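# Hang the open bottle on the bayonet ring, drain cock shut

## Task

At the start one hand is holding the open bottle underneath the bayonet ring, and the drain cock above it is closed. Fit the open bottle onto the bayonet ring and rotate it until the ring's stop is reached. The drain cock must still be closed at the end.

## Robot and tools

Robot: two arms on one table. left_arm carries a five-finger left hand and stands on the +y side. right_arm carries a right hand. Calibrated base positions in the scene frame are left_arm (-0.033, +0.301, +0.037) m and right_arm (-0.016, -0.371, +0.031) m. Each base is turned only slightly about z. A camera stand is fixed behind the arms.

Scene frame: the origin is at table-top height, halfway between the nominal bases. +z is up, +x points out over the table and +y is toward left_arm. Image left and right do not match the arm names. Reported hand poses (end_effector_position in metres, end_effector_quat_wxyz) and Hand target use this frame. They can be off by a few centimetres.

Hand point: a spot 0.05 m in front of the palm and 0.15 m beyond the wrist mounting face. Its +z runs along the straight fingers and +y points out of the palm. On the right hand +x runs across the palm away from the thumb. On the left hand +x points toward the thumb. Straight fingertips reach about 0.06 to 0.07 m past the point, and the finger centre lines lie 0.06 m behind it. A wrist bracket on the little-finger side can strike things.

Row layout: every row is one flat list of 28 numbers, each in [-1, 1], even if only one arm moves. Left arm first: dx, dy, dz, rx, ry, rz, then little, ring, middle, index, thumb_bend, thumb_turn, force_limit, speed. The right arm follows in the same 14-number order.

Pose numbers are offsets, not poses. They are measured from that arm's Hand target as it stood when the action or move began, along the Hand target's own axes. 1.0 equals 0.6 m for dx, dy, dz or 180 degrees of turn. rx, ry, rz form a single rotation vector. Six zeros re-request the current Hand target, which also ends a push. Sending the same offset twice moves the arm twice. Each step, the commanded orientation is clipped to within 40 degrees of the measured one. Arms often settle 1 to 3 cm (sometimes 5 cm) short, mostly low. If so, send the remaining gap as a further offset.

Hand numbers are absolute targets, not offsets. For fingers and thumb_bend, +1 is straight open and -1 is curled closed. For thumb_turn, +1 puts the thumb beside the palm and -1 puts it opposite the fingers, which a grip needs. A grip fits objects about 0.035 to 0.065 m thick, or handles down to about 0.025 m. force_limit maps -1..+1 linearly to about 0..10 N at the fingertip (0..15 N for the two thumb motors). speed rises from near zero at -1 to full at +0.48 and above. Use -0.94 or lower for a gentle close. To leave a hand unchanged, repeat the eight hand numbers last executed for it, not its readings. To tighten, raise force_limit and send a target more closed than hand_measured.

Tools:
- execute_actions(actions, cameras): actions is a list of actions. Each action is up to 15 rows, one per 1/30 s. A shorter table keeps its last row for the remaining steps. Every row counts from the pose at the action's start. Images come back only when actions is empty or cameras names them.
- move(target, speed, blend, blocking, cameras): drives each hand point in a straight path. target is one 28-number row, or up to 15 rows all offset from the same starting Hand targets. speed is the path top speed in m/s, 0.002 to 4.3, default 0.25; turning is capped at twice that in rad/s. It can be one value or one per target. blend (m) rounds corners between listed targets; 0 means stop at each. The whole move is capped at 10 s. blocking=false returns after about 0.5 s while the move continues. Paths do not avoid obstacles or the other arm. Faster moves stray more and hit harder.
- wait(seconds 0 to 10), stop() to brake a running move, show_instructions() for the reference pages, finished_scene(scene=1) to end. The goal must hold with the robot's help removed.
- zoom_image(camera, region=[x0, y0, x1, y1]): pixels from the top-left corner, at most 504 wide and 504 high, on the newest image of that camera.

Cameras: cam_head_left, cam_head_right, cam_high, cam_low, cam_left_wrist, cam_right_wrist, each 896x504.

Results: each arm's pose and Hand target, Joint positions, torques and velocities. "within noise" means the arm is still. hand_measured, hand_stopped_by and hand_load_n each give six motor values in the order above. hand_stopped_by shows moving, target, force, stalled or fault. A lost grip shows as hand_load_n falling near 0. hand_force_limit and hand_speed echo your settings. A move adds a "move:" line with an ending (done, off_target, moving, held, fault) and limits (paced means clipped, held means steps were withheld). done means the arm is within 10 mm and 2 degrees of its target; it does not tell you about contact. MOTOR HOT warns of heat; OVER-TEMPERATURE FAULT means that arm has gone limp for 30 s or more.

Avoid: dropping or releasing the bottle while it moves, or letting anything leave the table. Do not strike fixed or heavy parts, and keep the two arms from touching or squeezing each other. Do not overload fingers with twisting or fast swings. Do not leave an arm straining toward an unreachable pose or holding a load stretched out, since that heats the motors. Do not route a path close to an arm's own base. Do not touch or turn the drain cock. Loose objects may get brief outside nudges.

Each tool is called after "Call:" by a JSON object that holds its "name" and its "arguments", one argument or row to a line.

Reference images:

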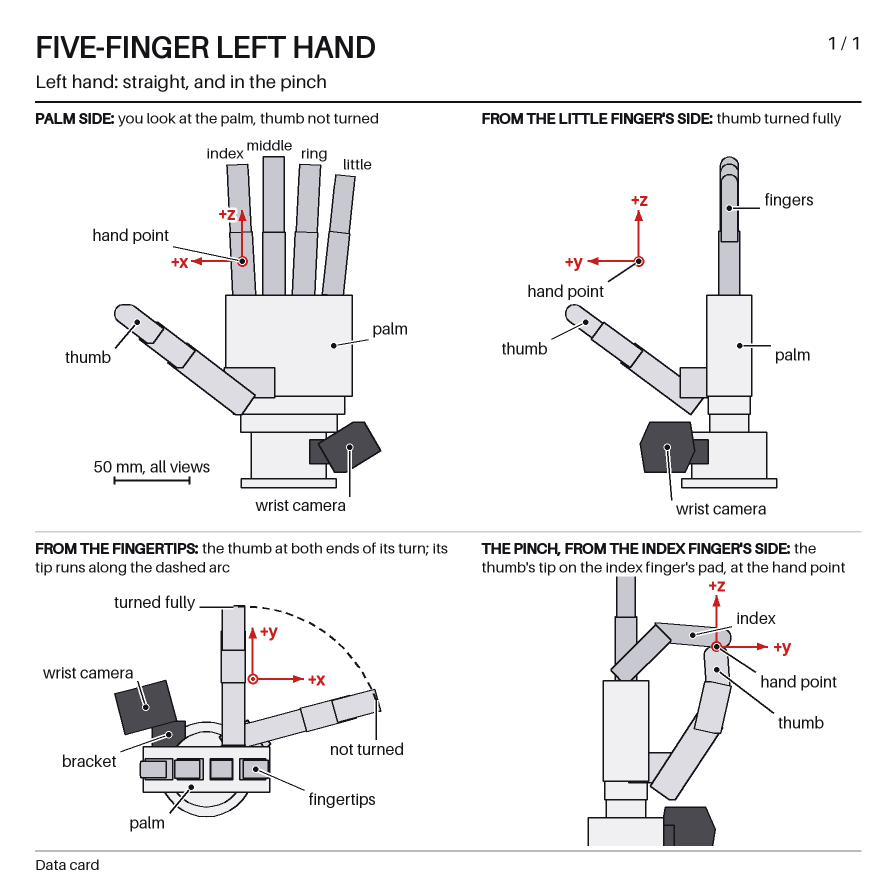

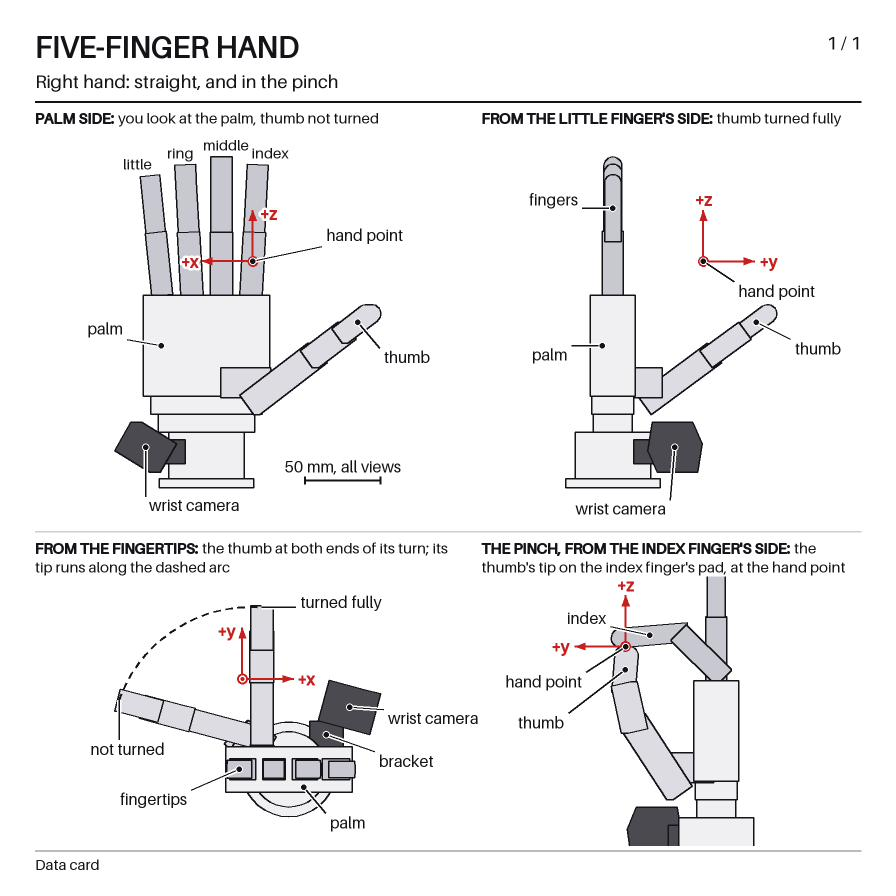

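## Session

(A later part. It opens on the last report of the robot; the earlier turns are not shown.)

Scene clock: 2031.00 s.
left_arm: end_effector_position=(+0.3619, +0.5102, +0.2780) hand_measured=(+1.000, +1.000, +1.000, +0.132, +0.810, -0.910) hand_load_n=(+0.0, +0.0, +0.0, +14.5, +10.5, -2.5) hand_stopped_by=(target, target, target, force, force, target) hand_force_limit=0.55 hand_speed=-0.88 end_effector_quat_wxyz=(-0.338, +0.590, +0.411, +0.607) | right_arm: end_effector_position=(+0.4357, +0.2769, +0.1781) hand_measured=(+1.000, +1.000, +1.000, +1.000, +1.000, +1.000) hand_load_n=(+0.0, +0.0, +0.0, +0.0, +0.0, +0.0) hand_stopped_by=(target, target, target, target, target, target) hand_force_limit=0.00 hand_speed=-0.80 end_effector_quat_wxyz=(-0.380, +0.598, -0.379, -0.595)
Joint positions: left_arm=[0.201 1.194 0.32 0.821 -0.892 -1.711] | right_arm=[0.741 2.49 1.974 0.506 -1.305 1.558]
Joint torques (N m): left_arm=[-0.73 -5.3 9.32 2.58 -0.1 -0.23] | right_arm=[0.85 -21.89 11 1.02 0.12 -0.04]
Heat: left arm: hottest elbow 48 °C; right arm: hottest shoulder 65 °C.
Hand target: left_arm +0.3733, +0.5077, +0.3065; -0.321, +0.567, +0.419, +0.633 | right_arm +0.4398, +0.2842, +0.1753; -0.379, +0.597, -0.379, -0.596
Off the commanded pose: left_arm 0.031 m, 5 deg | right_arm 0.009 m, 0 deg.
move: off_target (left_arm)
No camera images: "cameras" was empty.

Call:
{"name": "move", "arguments": {
  "target": [-0.01295, 0.0004, 0.0034, 0, 0, 0, 1.0, 1.0, 1.0, -0.3, 0.3, -0.91, 0.55, -0.88, 0, 0, 0, 0, 0, 0, 1, 1, 1, 1, 1, 1, 0.0, -0.80],
  "speed": 0.04,
  "cameras": []
}}

Scene clock: 2053.00 s.
left_arm: end_effector_position=(+0.3645, +0.5090, +0.2738) hand_measured=(+1.000, +1.000, +1.000, +0.132, +0.810, -0.910) hand_load_n=(+0.0, +0.0, +0.0, +13.5, +11.0, -2.0) hand_stopped_by=(target, target, target, force, force, target) hand_force_limit=0.55 hand_speed=-0.88 end_effector_quat_wxyz=(-0.338, +0.592, +0.409, +0.607) | right_arm: end_effector_position=(+0.4357, +0.2769, +0.1781) hand_measured=(+1.000, +1.000, +1.000, +1.000, +1.000, +1.000) hand_load_n=(+0.0, +0.0, +0.0, +0.0, +0.0, +0.0) hand_stopped_by=(target, target, target, target, target, target) hand_force_limit=0.00 hand_speed=-0.80 end_effector_quat_wxyz=(-0.380, +0.598, -0.379, -0.595)
Joint positions: left_arm=[0.197 1.213 0.32 0.837 -0.892 -1.711] | right_arm=[0.741 2.49 1.974 0.506 -1.305 1.558]
Joint torques (N m): left_arm=[-0.26 -4.25 9.01 3.48 0 -0.24] | right_arm=[0.73 -21.89 11.08 0.96 0.1 -0.04]
Heat: left arm: hottest elbow 49 °C; right arm: hottest shoulder 65 °C.
Hand target: left_arm +0.3756, +0.5088, +0.2988; -0.321, +0.567, +0.419, +0.633 | right_arm +0.4398, +0.2842, +0.1753; -0.379, +0.597, -0.379, -0.596
Off the commanded pose: left_arm 0.027 m, 5 deg | right_arm 0.009 m, 0 deg.
move: off_target (left_arm)
No camera images: "cameras" was empty.

Call:
{"name": "move", "arguments": {
  "target": [0.0137, 0.0069, 0.0063, 0, 0, 0, 1.0, 1.0, 1.0, -0.3, 0.3, -0.91, 0.55, -0.88, 0, 0, 0, 0, 0, 0, 1, 1, 1, 1, 1, 1, 0.0, -0.80],
  "speed": 0.04,
  "cameras": ["cam_left_wrist","cam_right_wrist"]
}}

Call:
{"name": "zoom_image", "arguments": {
  "camera": "cam_left_wrist",
  "region": [180, 200, 600, 504]
}}

Call:
{"name": "zoom_image", "arguments": {
  "camera": "cam_right_wrist",
  "region": [300, 190, 400, 265]
}}

Call:
{"name": "zoom_image", "arguments": {
  "camera": "cam_right_wrist",
  "region": [255, 165, 305, 210]
}}

Scene clock: 2064.67 s.
left_arm: end_effector_position=(+0.3645, +0.5090, +0.2738) hand_measured=(+1.000, +1.000, +1.000, +0.132, +0.810, -0.910) hand_load_n=(+0.0, +0.0, +0.0, +13.5, +11.0, -2.0) hand_stopped_by=(target, target, target, force, force, target) hand_force_limit=0.55 hand_speed=-0.88 end_effector_quat_wxyz=(-0.338, +0.592, +0.409, +0.607) | right_arm: end_effector_position=(+0.4357, +0.2769, +0.1781) hand_measured=(+1.000, +1.000, +1.000, +1.000, +1.000, +1.000) hand_load_n=(+0.0, +0.0, +0.0, +0.0, +0.0, +0.0) hand_stopped_by=(target, target, target, target, target, target) hand_force_limit=0.00 hand_speed=-0.80 end_effector_quat_wxyz=(-0.380, +0.598, -0.379, -0.595)
Joint positions: left_arm=[0.197 1.213 0.32 0.837 -0.892 -1.711] | right_arm=[0.741 2.49 1.974 0.506 -1.305 1.558]
Joint torques (N m): left_arm=[0.03 -5.77 10.3 1.95 0.13 -0.22] | right_arm=[0.97 -21.71 11 0.87 0.1 -0.05]
Heat: left arm: hottest elbow 50 °C; right arm: hottest shoulder 65 °C.
Hand target: left_arm +0.3797, +0.5109, +0.3076; -0.321, +0.567, +0.419, +0.633 | right_arm +0.4398, +0.2842, +0.1753; -0.379, +0.597, -0.379, -0.596
Off the commanded pose: left_arm 0.037 m, 5 deg | right_arm 0.009 m, 0 deg.
move: off_target (left_arm)
Images, in order (width x height): cam_left_wrist 896x504, cam_right_wrist 896x504.

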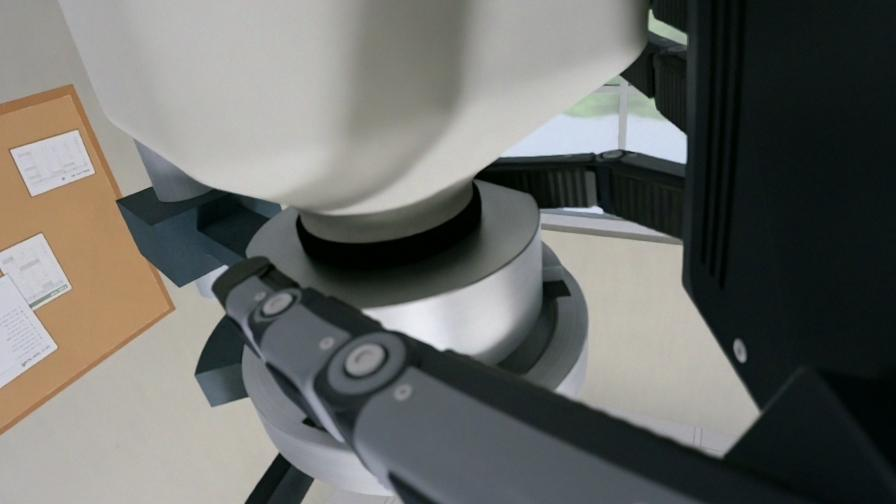

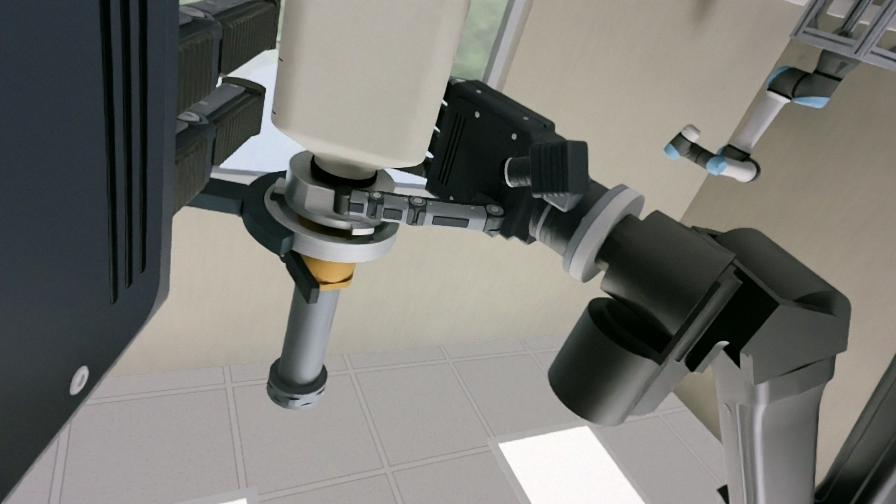

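Scaled by 1.200 from the camera's 896x504 image, which has a finer 1280x720 frame.

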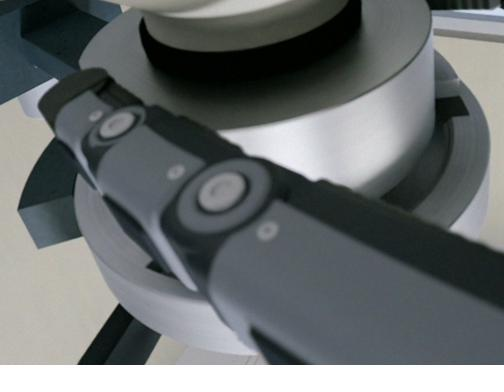

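Scaled by 5.040 from the camera's 896x504 image, which has a finer 1280x720 frame.

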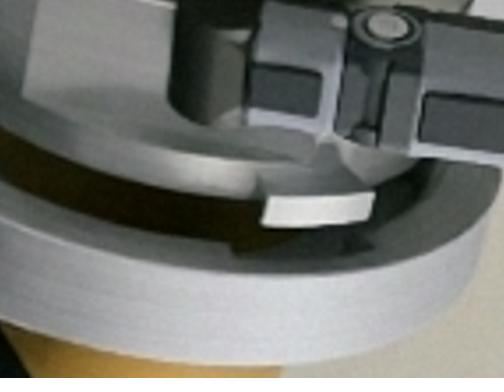

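Scaled by 10.080 from the camera's 896x504 image, which has a finer 1280x720 frame.

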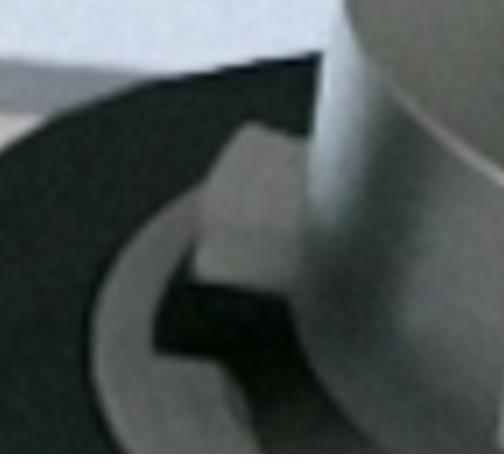

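Call:
{"name": "move", "arguments": {
  "target": [0.0055, 0.0028, 0.0025, 0, 0, 0, 1.0, 1.0, 1.0, -0.3, 0.3, -0.91, 0.55, -0.88, 0, 0, 0, 0, 0, 0, 1, 1, 1, 1, 1, 1, 0.0, -0.80],
  "speed": 0.03,
  "cameras": []
}}

Scene clock: 2088.57 s.
left_arm: end_effector_position=(+0.3685, +0.5095, +0.2761) hand_measured=(+1.000, +1.000, +1.000, +0.132, +0.810, -0.910) hand_load_n=(+0.0, +0.0, +0.0, +13.5, +11.0, -2.0) hand_stopped_by=(target, target, target, force, force, target) hand_force_limit=0.55 hand_speed=-0.88 end_effector_quat_wxyz=(-0.337, +0.594, +0.408, +0.606) | right_arm: end_effector_position=(+0.4357, +0.2769, +0.1781) hand_measured=(+1.000, +1.000, +1.000, +1.000, +1.000, +1.000) hand_load_n=(+0.0, +0.0, +0.0, +0.0, +0.0, +0.0) hand_stopped_by=(target, target, target, target, target, target) hand_force_limit=0.00 hand_speed=-0.80 end_effector_quat_wxyz=(-0.380, +0.598, -0.379, -0.595)
Joint positions: left_arm=[0.197 1.213 0.332 0.822 -0.89 -1.711] | right_arm=[0.741 2.49 1.974 0.506 -1.305 1.558]
Joint torques (N m): left_arm=[0.15 -6.24 10.14 1.99 0.12 -0.21] | right_arm=[0.73 -22.07 11.07 0.92 0.1 -0.03]
Heat: left arm: hottest elbow 52 °C; right arm: hottest shoulder 65 °C.
Hand target: left_arm +0.3814, +0.5117, +0.3111; -0.320, +0.567, +0.419, +0.633 | right_arm +0.4398, +0.2842, +0.1753; -0.379, +0.597, -0.379, -0.596
Off the commanded pose: left_arm 0.037 m, 5 deg | right_arm 0.009 m, 0 deg.
move: off_target (left_arm)
No camera images: "cameras" was empty.

Call:
{"name": "wait", "arguments": {
  "seconds": 0,
  "cameras": ["cam_left_wrist","cam_right_wrist"]
}}

Call:
{"name": "zoom_image", "arguments": {
  "camera": "cam_left_wrist",
  "region": [180, 200, 600, 504]
}}

Call:
{"name": "zoom_image", "arguments": {
  "camera": "cam_right_wrist",
  "region": [230, 120, 410, 270]
}}

Call:
{"name": "zoom_image", "arguments": {
  "camera": "cam_right_wrist",
  "region": [300, 190, 400, 265]
}}

Call:
{"name": "zoom_image", "arguments": {
  "camera": "cam_right_wrist",
  "region": [255, 165, 305, 210]
}}

Scene clock: 2095.13 s.
left_arm: end_effector_position=(+0.3685, +0.5095, +0.2761) hand_measured=(+1.000, +1.000, +1.000, +0.132, +0.810, -0.910) hand_load_n=(+0.0, +0.0, +0.0, +13.5, +11.0, -2.0) hand_stopped_by=(target, target, target, force, force, target) hand_force_limit=0.55 hand_speed=-0.88 end_effector_quat_wxyz=(-0.337, +0.594, +0.408, +0.606) | right_arm: end_effector_position=(+0.4357, +0.2769, +0.1781) hand_measured=(+1.000, +1.000, +1.000, +1.000, +1.000, +1.000) hand_load_n=(+0.0, +0.0, +0.0, +0.0, +0.0, +0.0) hand_stopped_by=(target, target, target, target, target, target) hand_force_limit=0.00 hand_speed=-0.80 end_effector_quat_wxyz=(-0.380, +0.598, -0.379, -0.595)
Joint positions: left_arm=[0.197 1.213 0.332 0.822 -0.89 -1.711] | right_arm=[0.741 2.49 1.974 0.506 -1.305 1.558]
Joint torques (N m): left_arm=[0.15 -6.3 10.14 1.98 0.12 -0.22] | right_arm=[0.85 -21.89 11.06 1.02 0.09 -0.03]
Heat: left arm: hottest elbow 52 °C; right arm: hottest shoulder 65 °C.
Hand target: left_arm +0.3814, +0.5117, +0.3111; -0.320, +0.567, +0.419, +0.633 | right_arm +0.4398, +0.2842, +0.1753; -0.379, +0.597, -0.379, -0.596
Off the commanded pose: left_arm 0.037 m, 5 deg | right_arm 0.009 m, 0 deg.
Images, in order (width x height): cam_left_wrist 896x504, cam_right_wrist 896x504.

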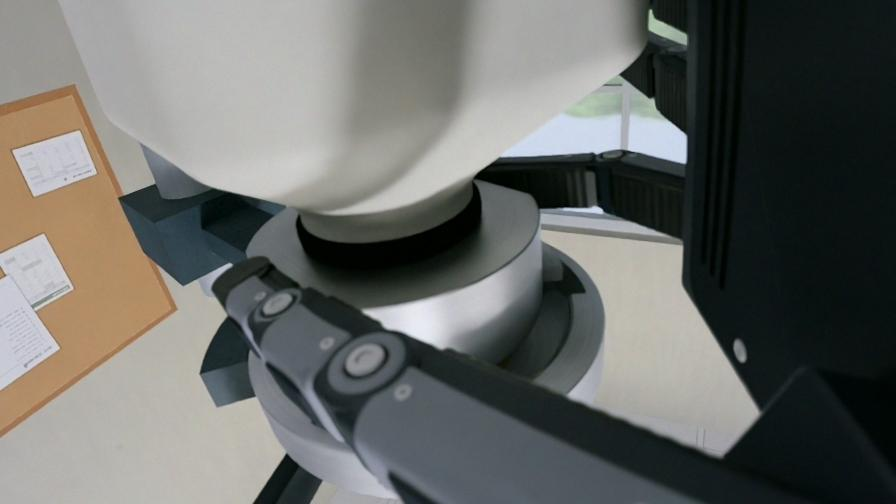

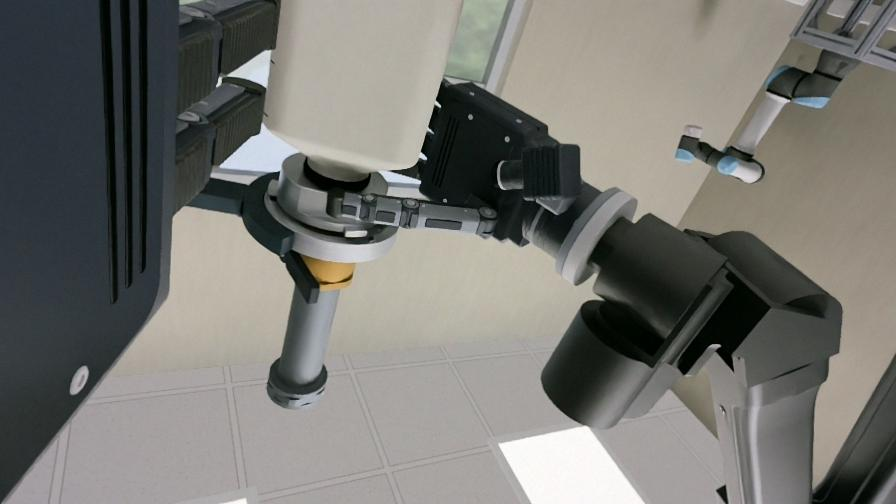

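Scaled by 1.200 from the camera's 896x504 image, which has a finer 1280x720 frame.

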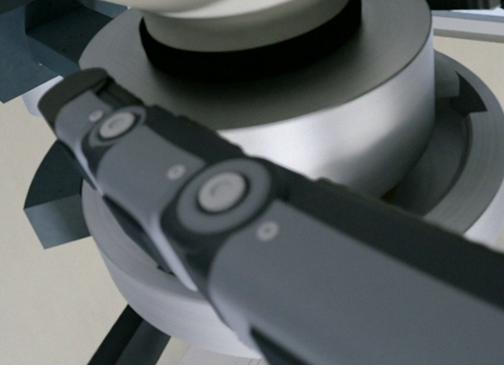

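Scaled by 2.800 from the camera's 896x504 image, which has a finer 1280x720 frame.

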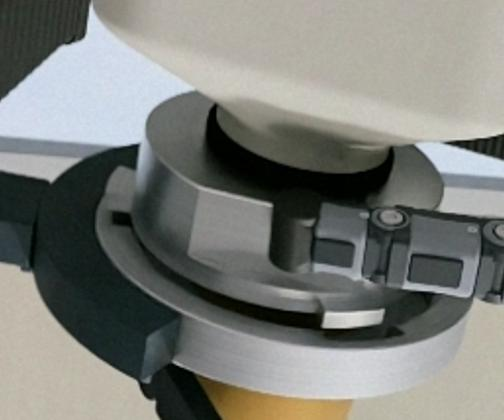

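Scaled by 5.040 from the camera's 896x504 image, which has a finer 1280x720 frame.

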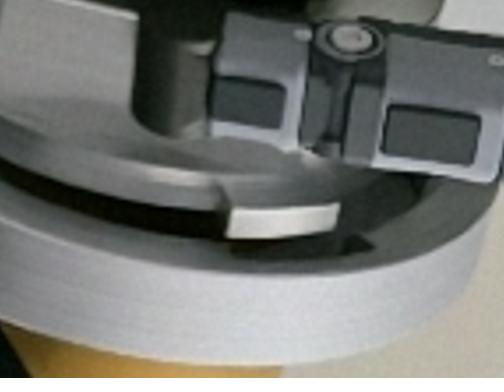

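Scaled by 10.080 from the camera's 896x504 image, which has a finer 1280x720 frame.

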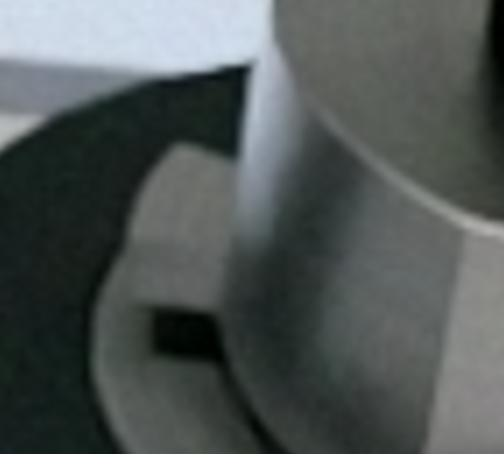

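Call:
{"name": "move", "arguments": {
  "target": [-0.0004, 0.0026, -0.0019, 0.0064, 0.001, 0, 1.0, 1.0, 1.0, -0.3, 0.3, -0.91, 0.55, -0.88, 0, 0, 0, 0, 0, 0, 1, 1, 1, 1, 1, 1, 0.0, -0.80],
  "speed": 0.03,
  "cameras": []
}}

Scene clock: 2143.50 s.
left_arm: end_effector_position=(+0.3667, +0.5095, +0.2784) hand_measured=(+1.000, +1.000, +1.000, +0.132, +0.810, -0.910) hand_load_n=(+0.0, +0.0, +0.0, +13.5, +11.0, -2.5) hand_stopped_by=(target, target, target, force, force, target) hand_force_limit=0.55 hand_speed=-0.88 end_effector_quat_wxyz=(-0.344, +0.587, +0.414, +0.604) | right_arm: end_effector_position=(+0.4357, +0.2769, +0.1781) hand_measured=(+1.000, +1.000, +1.000, +1.000, +1.000, +1.000) hand_load_n=(+0.0, +0.0, +0.0, +0.0, +0.0, +0.0) hand_stopped_by=(target, target, target, target, target, target) hand_force_limit=0.00 hand_speed=-0.80 end_effector_quat_wxyz=(-0.380, +0.598, -0.379, -0.595)
Joint positions: left_arm=[0.185 1.212 0.336 0.822 -0.923 -1.711] | right_arm=[0.741 2.49 1.974 0.506 -1.305 1.558]
Joint torques (N m): left_arm=[-0.32 -5.54 10.39 2.04 -0.1 -0.22] | right_arm=[0.67 -21.66 11.07 0.96 0.08 -0.02]
Heat: left arm: hottest elbow 53 °C; right arm: hottest shoulder 65 °C.
Hand target: left_arm +0.3822, +0.5101, +0.3112; -0.327, +0.563, +0.425, +0.629 | right_arm +0.4398, +0.2842, +0.1753; -0.379, +0.597, -0.379, -0.596
Off the commanded pose: left_arm 0.036 m, 5 deg | right_arm 0.009 m, 0 deg.
move: off_target (left_arm)
No camera images: "cameras" was empty.

Call:
{"name": "wait", "arguments": {
  "seconds": 0,
  "cameras": ["cam_left_wrist","cam_right_wrist"]
}}

Call:
{"name": "zoom_image", "arguments": {
  "camera": "cam_left_wrist",
  "region": [180, 200, 600, 504]
}}

Call:
{"name": "zoom_image", "arguments": {
  "camera": "cam_right_wrist",
  "region": [300, 190, 400, 265]
}}

Call:
{"name": "zoom_image", "arguments": {
  "camera": "cam_right_wrist",
  "region": [255, 165, 305, 210]
}}

Scene clock: 2148.57 s.
left_arm: end_effector_position=(+0.3667, +0.5095, +0.2784) hand_measured=(+1.000, +1.000, +1.000, +0.132, +0.810, -0.910) hand_load_n=(+0.0, +0.0, +0.0, +13.5, +11.0, -2.0) hand_stopped_by=(target, target, target, force, force, target) hand_force_limit=0.55 hand_speed=-0.88 end_effector_quat_wxyz=(-0.344, +0.587, +0.414, +0.604) | right_arm: end_effector_position=(+0.4357, +0.2769, +0.1781) hand_measured=(+1.000, +1.000, +1.000, +1.000, +1.000, +1.000) hand_load_n=(+0.0, +0.0, +0.0, +0.0, +0.0, +0.0) hand_stopped_by=(target, target, target, target, target, target) hand_force_limit=0.00 hand_speed=-0.80 end_effector_quat_wxyz=(-0.380, +0.598, -0.379, -0.595)
Joint positions: left_arm=[0.185 1.212 0.336 0.822 -0.923 -1.711] | right_arm=[0.741 2.49 1.974 0.506 -1.305 1.558]
Joint torques (N m): left_arm=[-0.32 -5.48 10.41 2.03 -0.1 -0.22] | right_arm=[0.67 -22.01 10.97 0.92 0.1 -0.03]
Heat: left arm: hottest elbow 55 °C; right arm: hottest shoulder 65 °C.
Hand target: left_arm +0.3822, +0.5101, +0.3112; -0.327, +0.563, +0.425, +0.629 | right_arm +0.4398, +0.2842, +0.1753; -0.379, +0.597, -0.379, -0.596
Off the commanded pose: left_arm 0.036 m, 5 deg | right_arm 0.009 m, 0 deg.
Images, in order (width x height): cam_left_wrist 896x504, cam_right_wrist 896x504.

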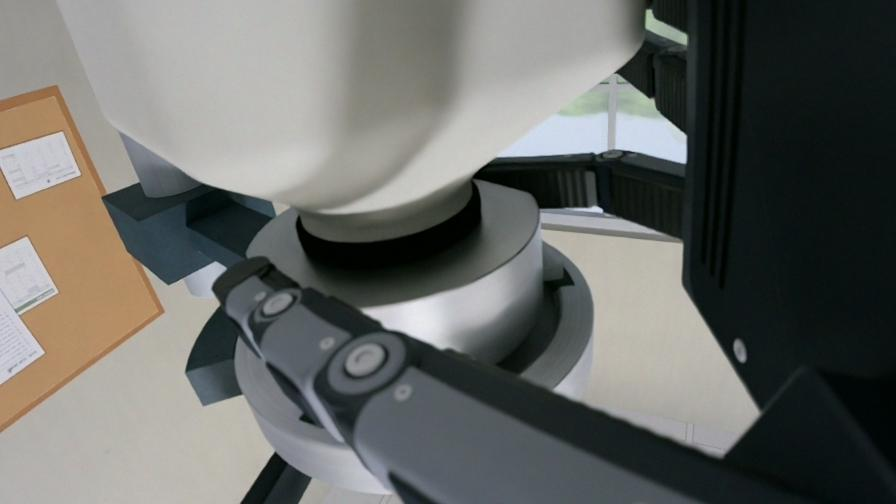

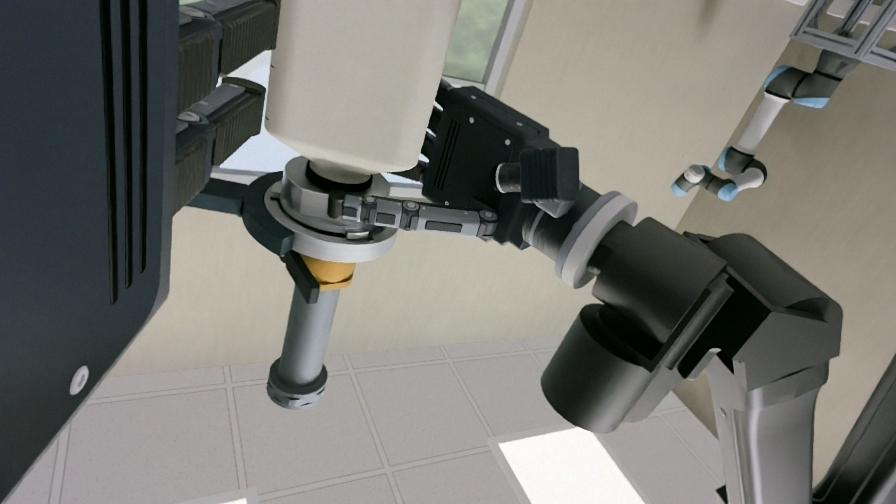

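Scaled by 1.200 from the camera's 896x504 image, which has a finer 1280x720 frame.

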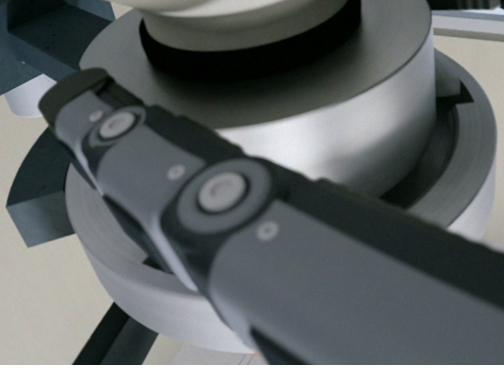

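Scaled by 5.040 from the camera's 896x504 image, which has a finer 1280x720 frame.

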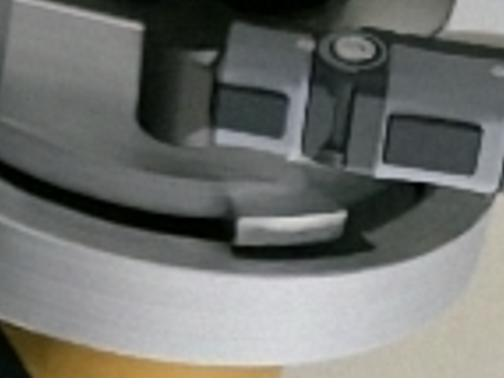

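Scaled by 10.080 from the camera's 896x504 image, which has a finer 1280x720 frame.

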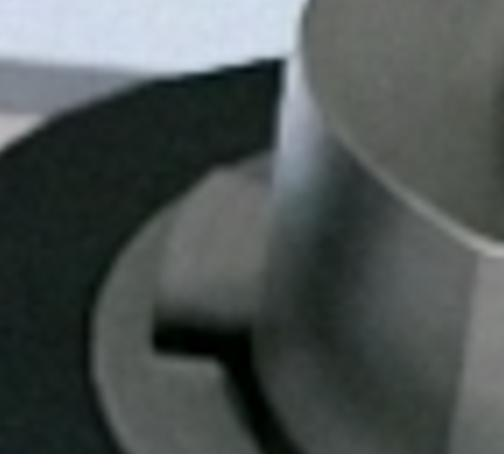

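Call:
{"name": "move", "arguments": {
  "target": [-0.0033, -0.0026, -0.0008, 0.0054, 0.0009, 0, 1.0, 1.0, 1.0, -0.3, 0.3, -0.91, 0.55, -0.88, 0, 0, 0, 0, 0, 0, 1, 1, 1, 1, 1, 1, 0.0, -0.80],
  "speed": 0.03,
  "cameras": ["cam_left_wrist","cam_right_wrist"]
}}

Call:
{"name": "zoom_image", "arguments": {
  "camera": "cam_right_wrist",
  "region": [300, 190, 400, 265]
}}

Call:
{"name": "zoom_image", "arguments": {
  "camera": "cam_right_wrist",
  "region": [255, 165, 305, 210]
}}

Scene clock: 2163.67 s.
left_arm: end_effector_position=(+0.3649, +0.5090, +0.2786) hand_measured=(+1.000, +1.000, +1.000, +0.132, +0.810, -0.910) hand_load_n=(+0.0, +0.0, +0.0, +13.5, +11.0, -2.5) hand_stopped_by=(target, target, target, force, force, target) hand_force_limit=0.55 hand_speed=-0.88 end_effector_quat_wxyz=(-0.349, +0.584, +0.418, +0.602) | right_arm: end_effector_position=(+0.4357, +0.2769, +0.1781) hand_measured=(+1.000, +1.000, +1.000, +1.000, +1.000, +1.000) hand_load_n=(+0.0, +0.0, +0.0, +0.0, +0.0, +0.0) hand_stopped_by=(target, target, target, target, target, target) hand_force_limit=0.00 hand_speed=-0.80 end_effector_quat_wxyz=(-0.380, +0.598, -0.379, -0.595)
Joint positions: left_arm=[0.176 1.212 0.336 0.822 -0.947 -1.711] | right_arm=[0.741 2.49 1.974 0.506 -1.305 1.558]
Joint torques (N m): left_arm=[-0.38 -4.72 10.36 2.48 -0.16 -0.22] | right_arm=[0.85 -21.95 11.04 0.96 0.09 -0.03]
Heat: left arm: hottest elbow 57 °C; right arm: hottest shoulder 65 °C.
Hand target: left_arm +0.3809, +0.5101, +0.3090; -0.332, +0.559, +0.429, +0.627 | right_arm +0.4398, +0.2842, +0.1753; -0.379, +0.597, -0.379, -0.596
Off the commanded pose: left_arm 0.034 m, 5 deg | right_arm 0.009 m, 0 deg.
move: off_target (left_arm)
Images, in order (width x height): cam_left_wrist 896x504, cam_right_wrist 896x504.

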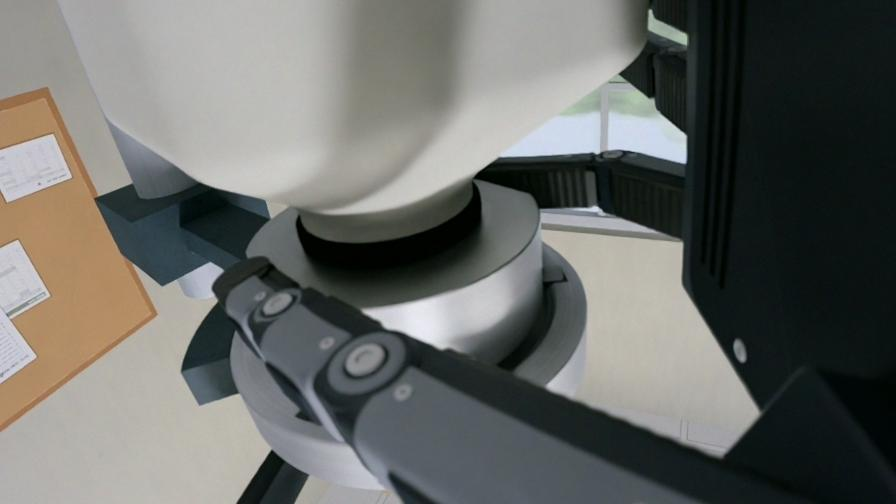

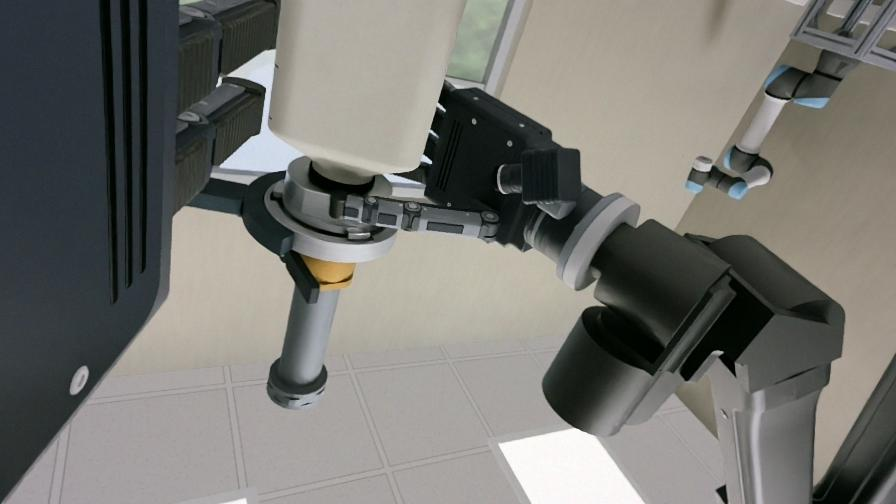

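Scaled by 5.040 from the camera's 896x504 image, which has a finer 1280x720 frame.

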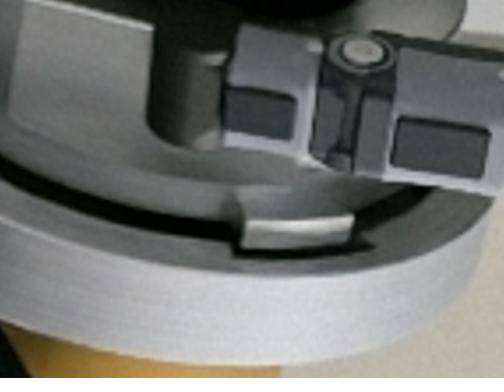

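Scaled by 10.080 from the camera's 896x504 image, which has a finer 1280x720 frame.

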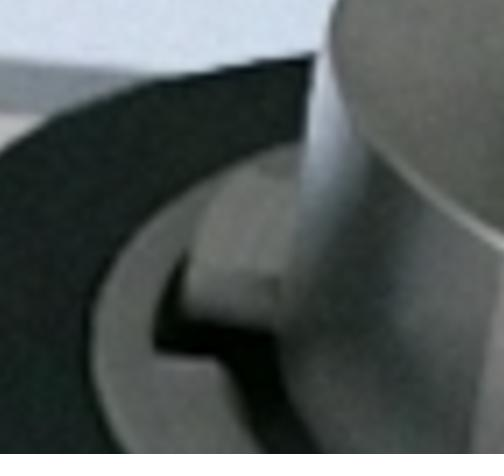

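Call:
{"name": "move", "arguments": {
  "target": [0.01945, -0.0008, -0.005, 0, 0, 0, 1.0, 1.0, 1.0, -0.3, 0.3, -0.91, 0.55, -0.88, 0, 0, 0, 0, 0, 0, 1, 1, 1, 1, 1, 1, 0.0, -0.80],
  "speed": 0.03,
  "cameras": []
}}

Scene clock: 2181.17 s.
left_arm: end_effector_position=(+0.3646, +0.5084, +0.2833) hand_measured=(+1.000, +1.000, +1.000, +0.132, +0.810, -0.910) hand_load_n=(+0.0, +0.0, +0.0, +13.5, +10.5, -2.0) hand_stopped_by=(target, target, target, force, force, target) hand_force_limit=0.55 hand_speed=-0.88 end_effector_quat_wxyz=(-0.350, +0.587, +0.417, +0.599) | right_arm: end_effector_position=(+0.4357, +0.2769, +0.1781) hand_measured=(+1.000, +1.000, +1.000, +1.000, +1.000, +1.000) hand_load_n=(+0.0, +0.0, +0.0, +0.0, +0.0, +0.0) hand_stopped_by=(target, target, target, target, target, target) hand_force_limit=0.00 hand_speed=-0.80 end_effector_quat_wxyz=(-0.380, +0.598, -0.379, -0.595)
Joint positions: left_arm=[0.174 1.184 0.343 0.777 -0.95 -1.711] | right_arm=[0.741 2.49 1.974 0.506 -1.305 1.558]
Joint torques (N m): left_arm=[-0.32 -6.18 10.5 1.98 -0.16 -0.22] | right_arm=[0.91 -22.07 11.1 0.9 0.1 -0.04]
Heat: left arm: hottest elbow 59 °C; right arm: hottest shoulder 66 °C.
Hand target: left_arm +0.3775, +0.5083, +0.3204; -0.332, +0.559, +0.429, +0.627 | right_arm +0.4398, +0.2842, +0.1753; -0.379, +0.597, -0.379, -0.596
Off the commanded pose: left_arm 0.039 m, 5 deg | right_arm 0.009 m, 0 deg.
move: off_target (left_arm)
No camera images: "cameras" was empty.

Call:
{"name": "wait", "arguments": {
  "seconds": 0,
  "cameras": ["cam_left_wrist","cam_right_wrist"]
}}

Call:
{"name": "zoom_image", "arguments": {
  "camera": "cam_right_wrist",
  "region": [230, 120, 410, 270]
}}

Call:
{"name": "zoom_image", "arguments": {
  "camera": "cam_right_wrist",
  "region": [300, 190, 400, 265]
}}

Call:
{"name": "zoom_image", "arguments": {
  "camera": "cam_right_wrist",
  "region": [255, 165, 305, 210]
}}

Call:
{"name": "zoom_image", "arguments": {
  "camera": "cam_left_wrist",
  "region": [180, 200, 600, 504]
}}

Scene clock: 2188.67 s.
left_arm: end_effector_position=(+0.3646, +0.5084, +0.2833) hand_measured=(+1.000, +1.000, +1.000, +0.132, +0.810, -0.910) hand_load_n=(+0.0, +0.0, +0.0, +13.5, +11.0, -2.0) hand_stopped_by=(target, target, target, force, force, target) hand_force_limit=0.55 hand_speed=-0.88 end_effector_quat_wxyz=(-0.350, +0.587, +0.417, +0.599) | right_arm: end_effector_position=(+0.4357, +0.2769, +0.1781) hand_measured=(+1.000, +1.000, +1.000, +1.000, +1.000, +1.000) hand_load_n=(+0.0, +0.0, +0.0, -0.5, +0.0, +0.0) hand_stopped_by=(target, target, target, target, target, target) hand_force_limit=0.00 hand_speed=-0.80 end_effector_quat_wxyz=(-0.380, +0.598, -0.379, -0.595)
Joint positions: left_arm=[0.174 1.184 0.343 0.777 -0.95 -1.711] | right_arm=[0.741 2.49 1.974 0.506 -1.305 1.558]
Joint torques (N m): left_arm=[-0.32 -6.18 10.5 1.98 -0.16 -0.22] | right_arm=[0.85 -22.01 11.11 0.91 0.07 -0.04]
Heat: left arm: hottest elbow 58 °C; right arm: hottest shoulder 66 °C.
Hand target: left_arm +0.3775, +0.5083, +0.3204; -0.332, +0.559, +0.429, +0.627 | right_arm +0.4398, +0.2842, +0.1753; -0.379, +0.597, -0.379, -0.596
Off the commanded pose: left_arm 0.039 m, 5 deg | right_arm 0.009 m, 0 deg.
Images, in order (width x height): cam_left_wrist 896x504, cam_right_wrist 896x504.

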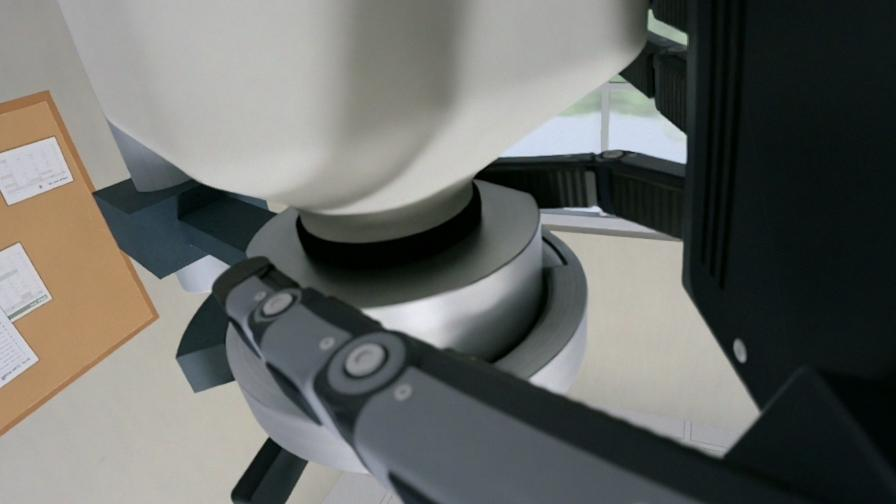

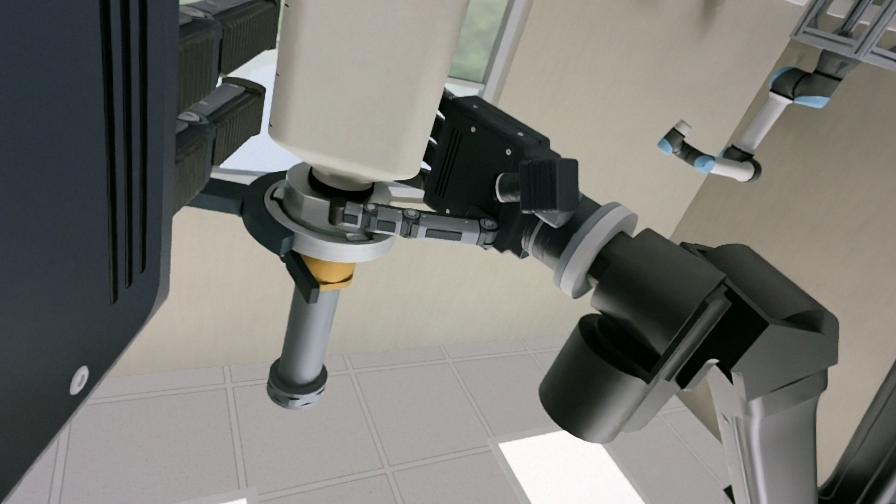

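Scaled by 2.800 from the camera's 896x504 image, which has a finer 1280x720 frame.

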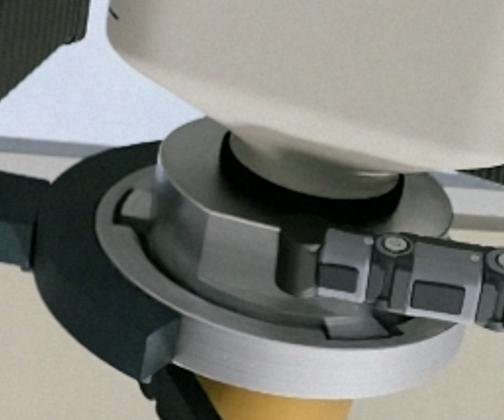

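Scaled by 5.040 from the camera's 896x504 image, which has a finer 1280x720 frame.

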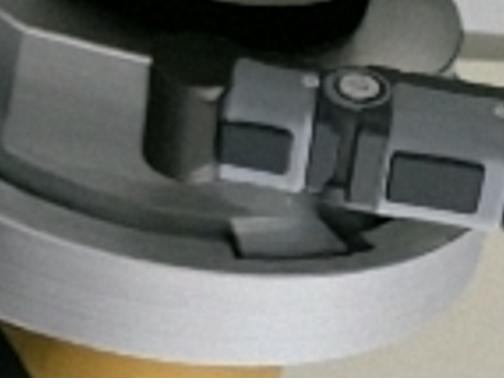

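Scaled by 10.080 from the camera's 896x504 image, which has a finer 1280x720 frame.

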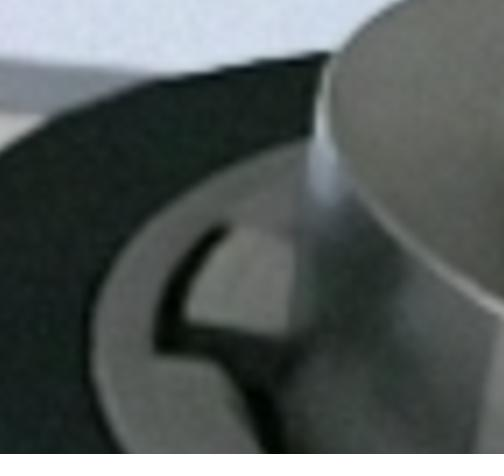

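Scaled by 1.200 from the camera's 896x504 image, which has a finer 1280x720 frame.

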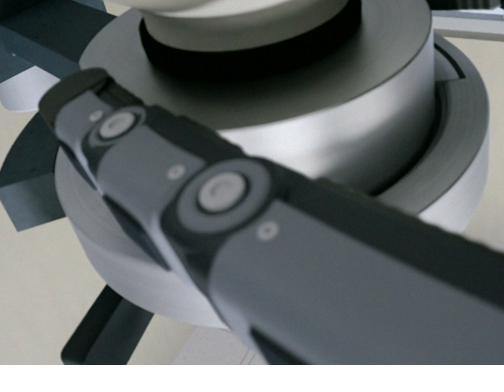

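Call:
{"name": "move", "arguments": {
  "target": [0.0074, 0.00125, 0.0, 0, 0, 0, 1.0, 1.0, 1.0, -0.3, 0.3, -0.91, 0.55, -0.88, 0, 0, 0, 0, 0, 0, 1, 1, 1, 1, 1, 1, 0.0, -0.80],
  "speed": 0.03,
  "cameras": ["cam_left_wrist","cam_right_wrist"]
}}

Call:
{"name": "zoom_image", "arguments": {
  "camera": "cam_right_wrist",
  "region": [230, 120, 410, 270]
}}

Call:
{"name": "zoom_image", "arguments": {
  "camera": "cam_right_wrist",
  "region": [255, 165, 305, 210]
}}

Scene clock: 2200.83 s.
left_arm: end_effector_position=(+0.3648, +0.5083, +0.2872) hand_measured=(+1.000, +1.000, +1.000, +0.132, +0.810, -0.910) hand_load_n=(-0.5, +0.0, +0.0, +13.5, +11.0, -2.0) hand_stopped_by=(target, target, target, force, force, target) hand_force_limit=0.55 hand_speed=-0.88 end_effector_quat_wxyz=(-0.350, +0.587, +0.417, +0.599) | right_arm: end_effector_position=(+0.4357, +0.2769, +0.1781) hand_measured=(+1.000, +1.000, +1.000, +1.000, +1.000, +1.000) hand_load_n=(+0.0, +0.0, +0.0, +0.0, +0.0, +0.0) hand_stopped_by=(target, target, target, target, target, target) hand_force_limit=0.00 hand_speed=-0.80 end_effector_quat_wxyz=(-0.380, +0.598, -0.379, -0.595)
Joint positions: left_arm=[0.173 1.169 0.348 0.757 -0.951 -1.711] | right_arm=[0.741 2.49 1.974 0.506 -1.305 1.558]
Joint torques (N m): left_arm=[-0.32 -6.12 10.7 1.96 -0.16 -0.22] | right_arm=[0.62 -22.12 11.02 0.95 0.08 -0.04]
Heat: left arm: hottest elbow 57 °C; right arm: hottest shoulder 66 °C.
Hand target: left_arm +0.3775, +0.5083, +0.3250; -0.332, +0.559, +0.429, +0.627 | right_arm +0.4398, +0.2842, +0.1753; -0.379, +0.597, -0.379, -0.596
Off the commanded pose: left_arm 0.040 m, 5 deg | right_arm 0.009 m, 0 deg.
move: off_target (left_arm)
Images, in order (width x height): cam_left_wrist 896x504, cam_right_wrist 896x504.

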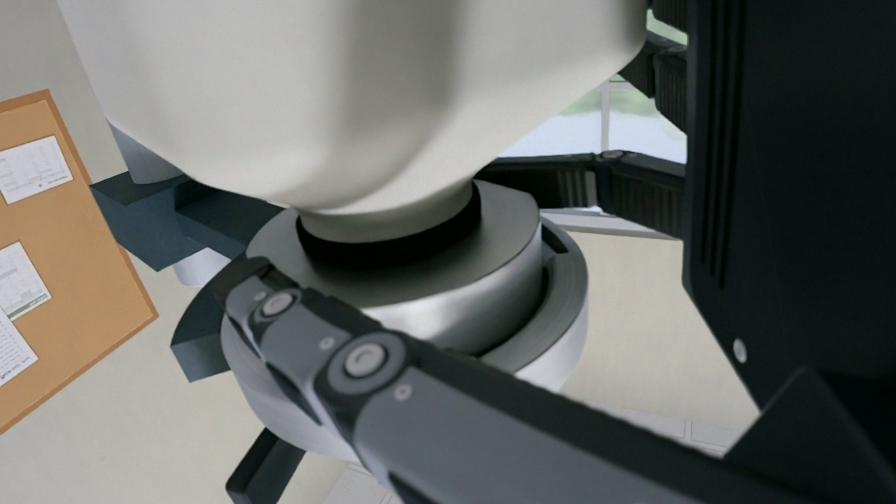

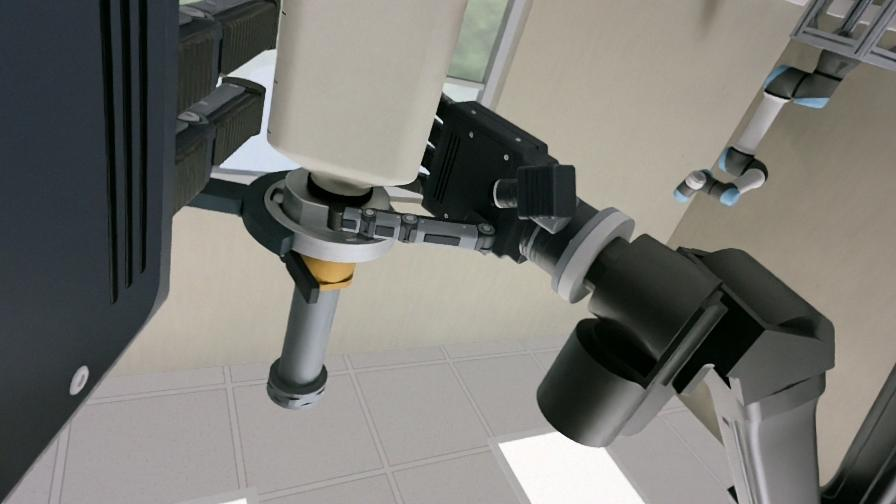

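Scaled by 2.800 from the camera's 896x504 image, which has a finer 1280x720 frame.

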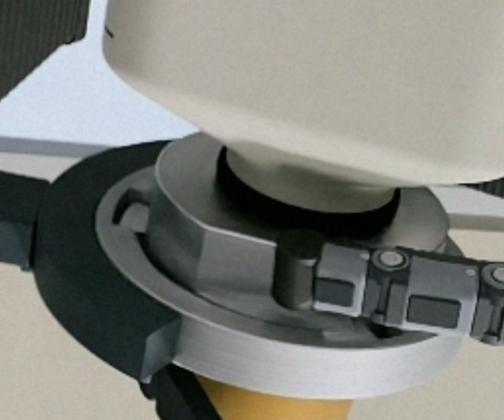

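Scaled by 10.080 from the camera's 896x504 image, which has a finer 1280x720 frame.

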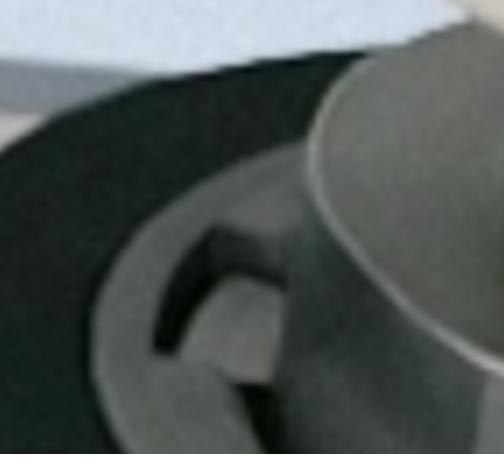

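Call:
{"name": "move", "arguments": {
  "target": [-0.01755, 0.0007, 0.0045, 0, 0, 0, 1.0, 1.0, 1.0, -0.3, 0.3, -0.91, 0.55, -0.88, 0, 0, 0, 0, 0, 0, 1, 1, 1, 1, 1, 1, 0.0, -0.80],
  "speed": 0.03,
  "cameras": []
}}

Scene clock: 2275.43 s.
left_arm: end_effector_position=(+0.3660, +0.5086, +0.2849) hand_measured=(+1.000, +1.000, +1.000, +0.132, +0.810, -0.910) hand_load_n=(+0.0, +0.0, +0.0, +13.5, +11.0, -2.0) hand_stopped_by=(target, target, target, force, force, target) hand_force_limit=0.55 hand_speed=-0.88 end_effector_quat_wxyz=(-0.350, +0.586, +0.418, +0.599) | right_arm: end_effector_position=(+0.4357, +0.2769, +0.1781) hand_measured=(+1.000, +1.000, +1.000, +1.000, +1.000, +1.000) hand_load_n=(-0.5, +0.0, +0.0, +0.0, +0.0, +0.0) hand_stopped_by=(target, target, target, target, target, target) hand_force_limit=0.00 hand_speed=-0.80 end_effector_quat_wxyz=(-0.380, +0.598, -0.379, -0.595)
Joint positions: left_arm=[0.173 1.183 0.348 0.772 -0.951 -1.714] | right_arm=[0.741 2.49 1.974 0.506 -1.305 1.558]
Joint torques (N m): left_arm=[-0.09 -4.01 10.22 3.37 -0.03 -0.2] | right_arm=[0.85 -21.89 11.08 0.99 0.11 -0.05]
Heat: left arm: hottest elbow 59 °C; right arm: hottest shoulder 66 °C.
Hand target: left_arm +0.3806, +0.5100, +0.3148; -0.332, +0.559, +0.429, +0.627 | right_arm +0.4398, +0.2842, +0.1753; -0.379, +0.597, -0.379, -0.596
Off the commanded pose: left_arm 0.033 m, 5 deg | right_arm 0.009 m, 0 deg.
move: off_target (left_arm)
No camera images: "cameras" was empty.


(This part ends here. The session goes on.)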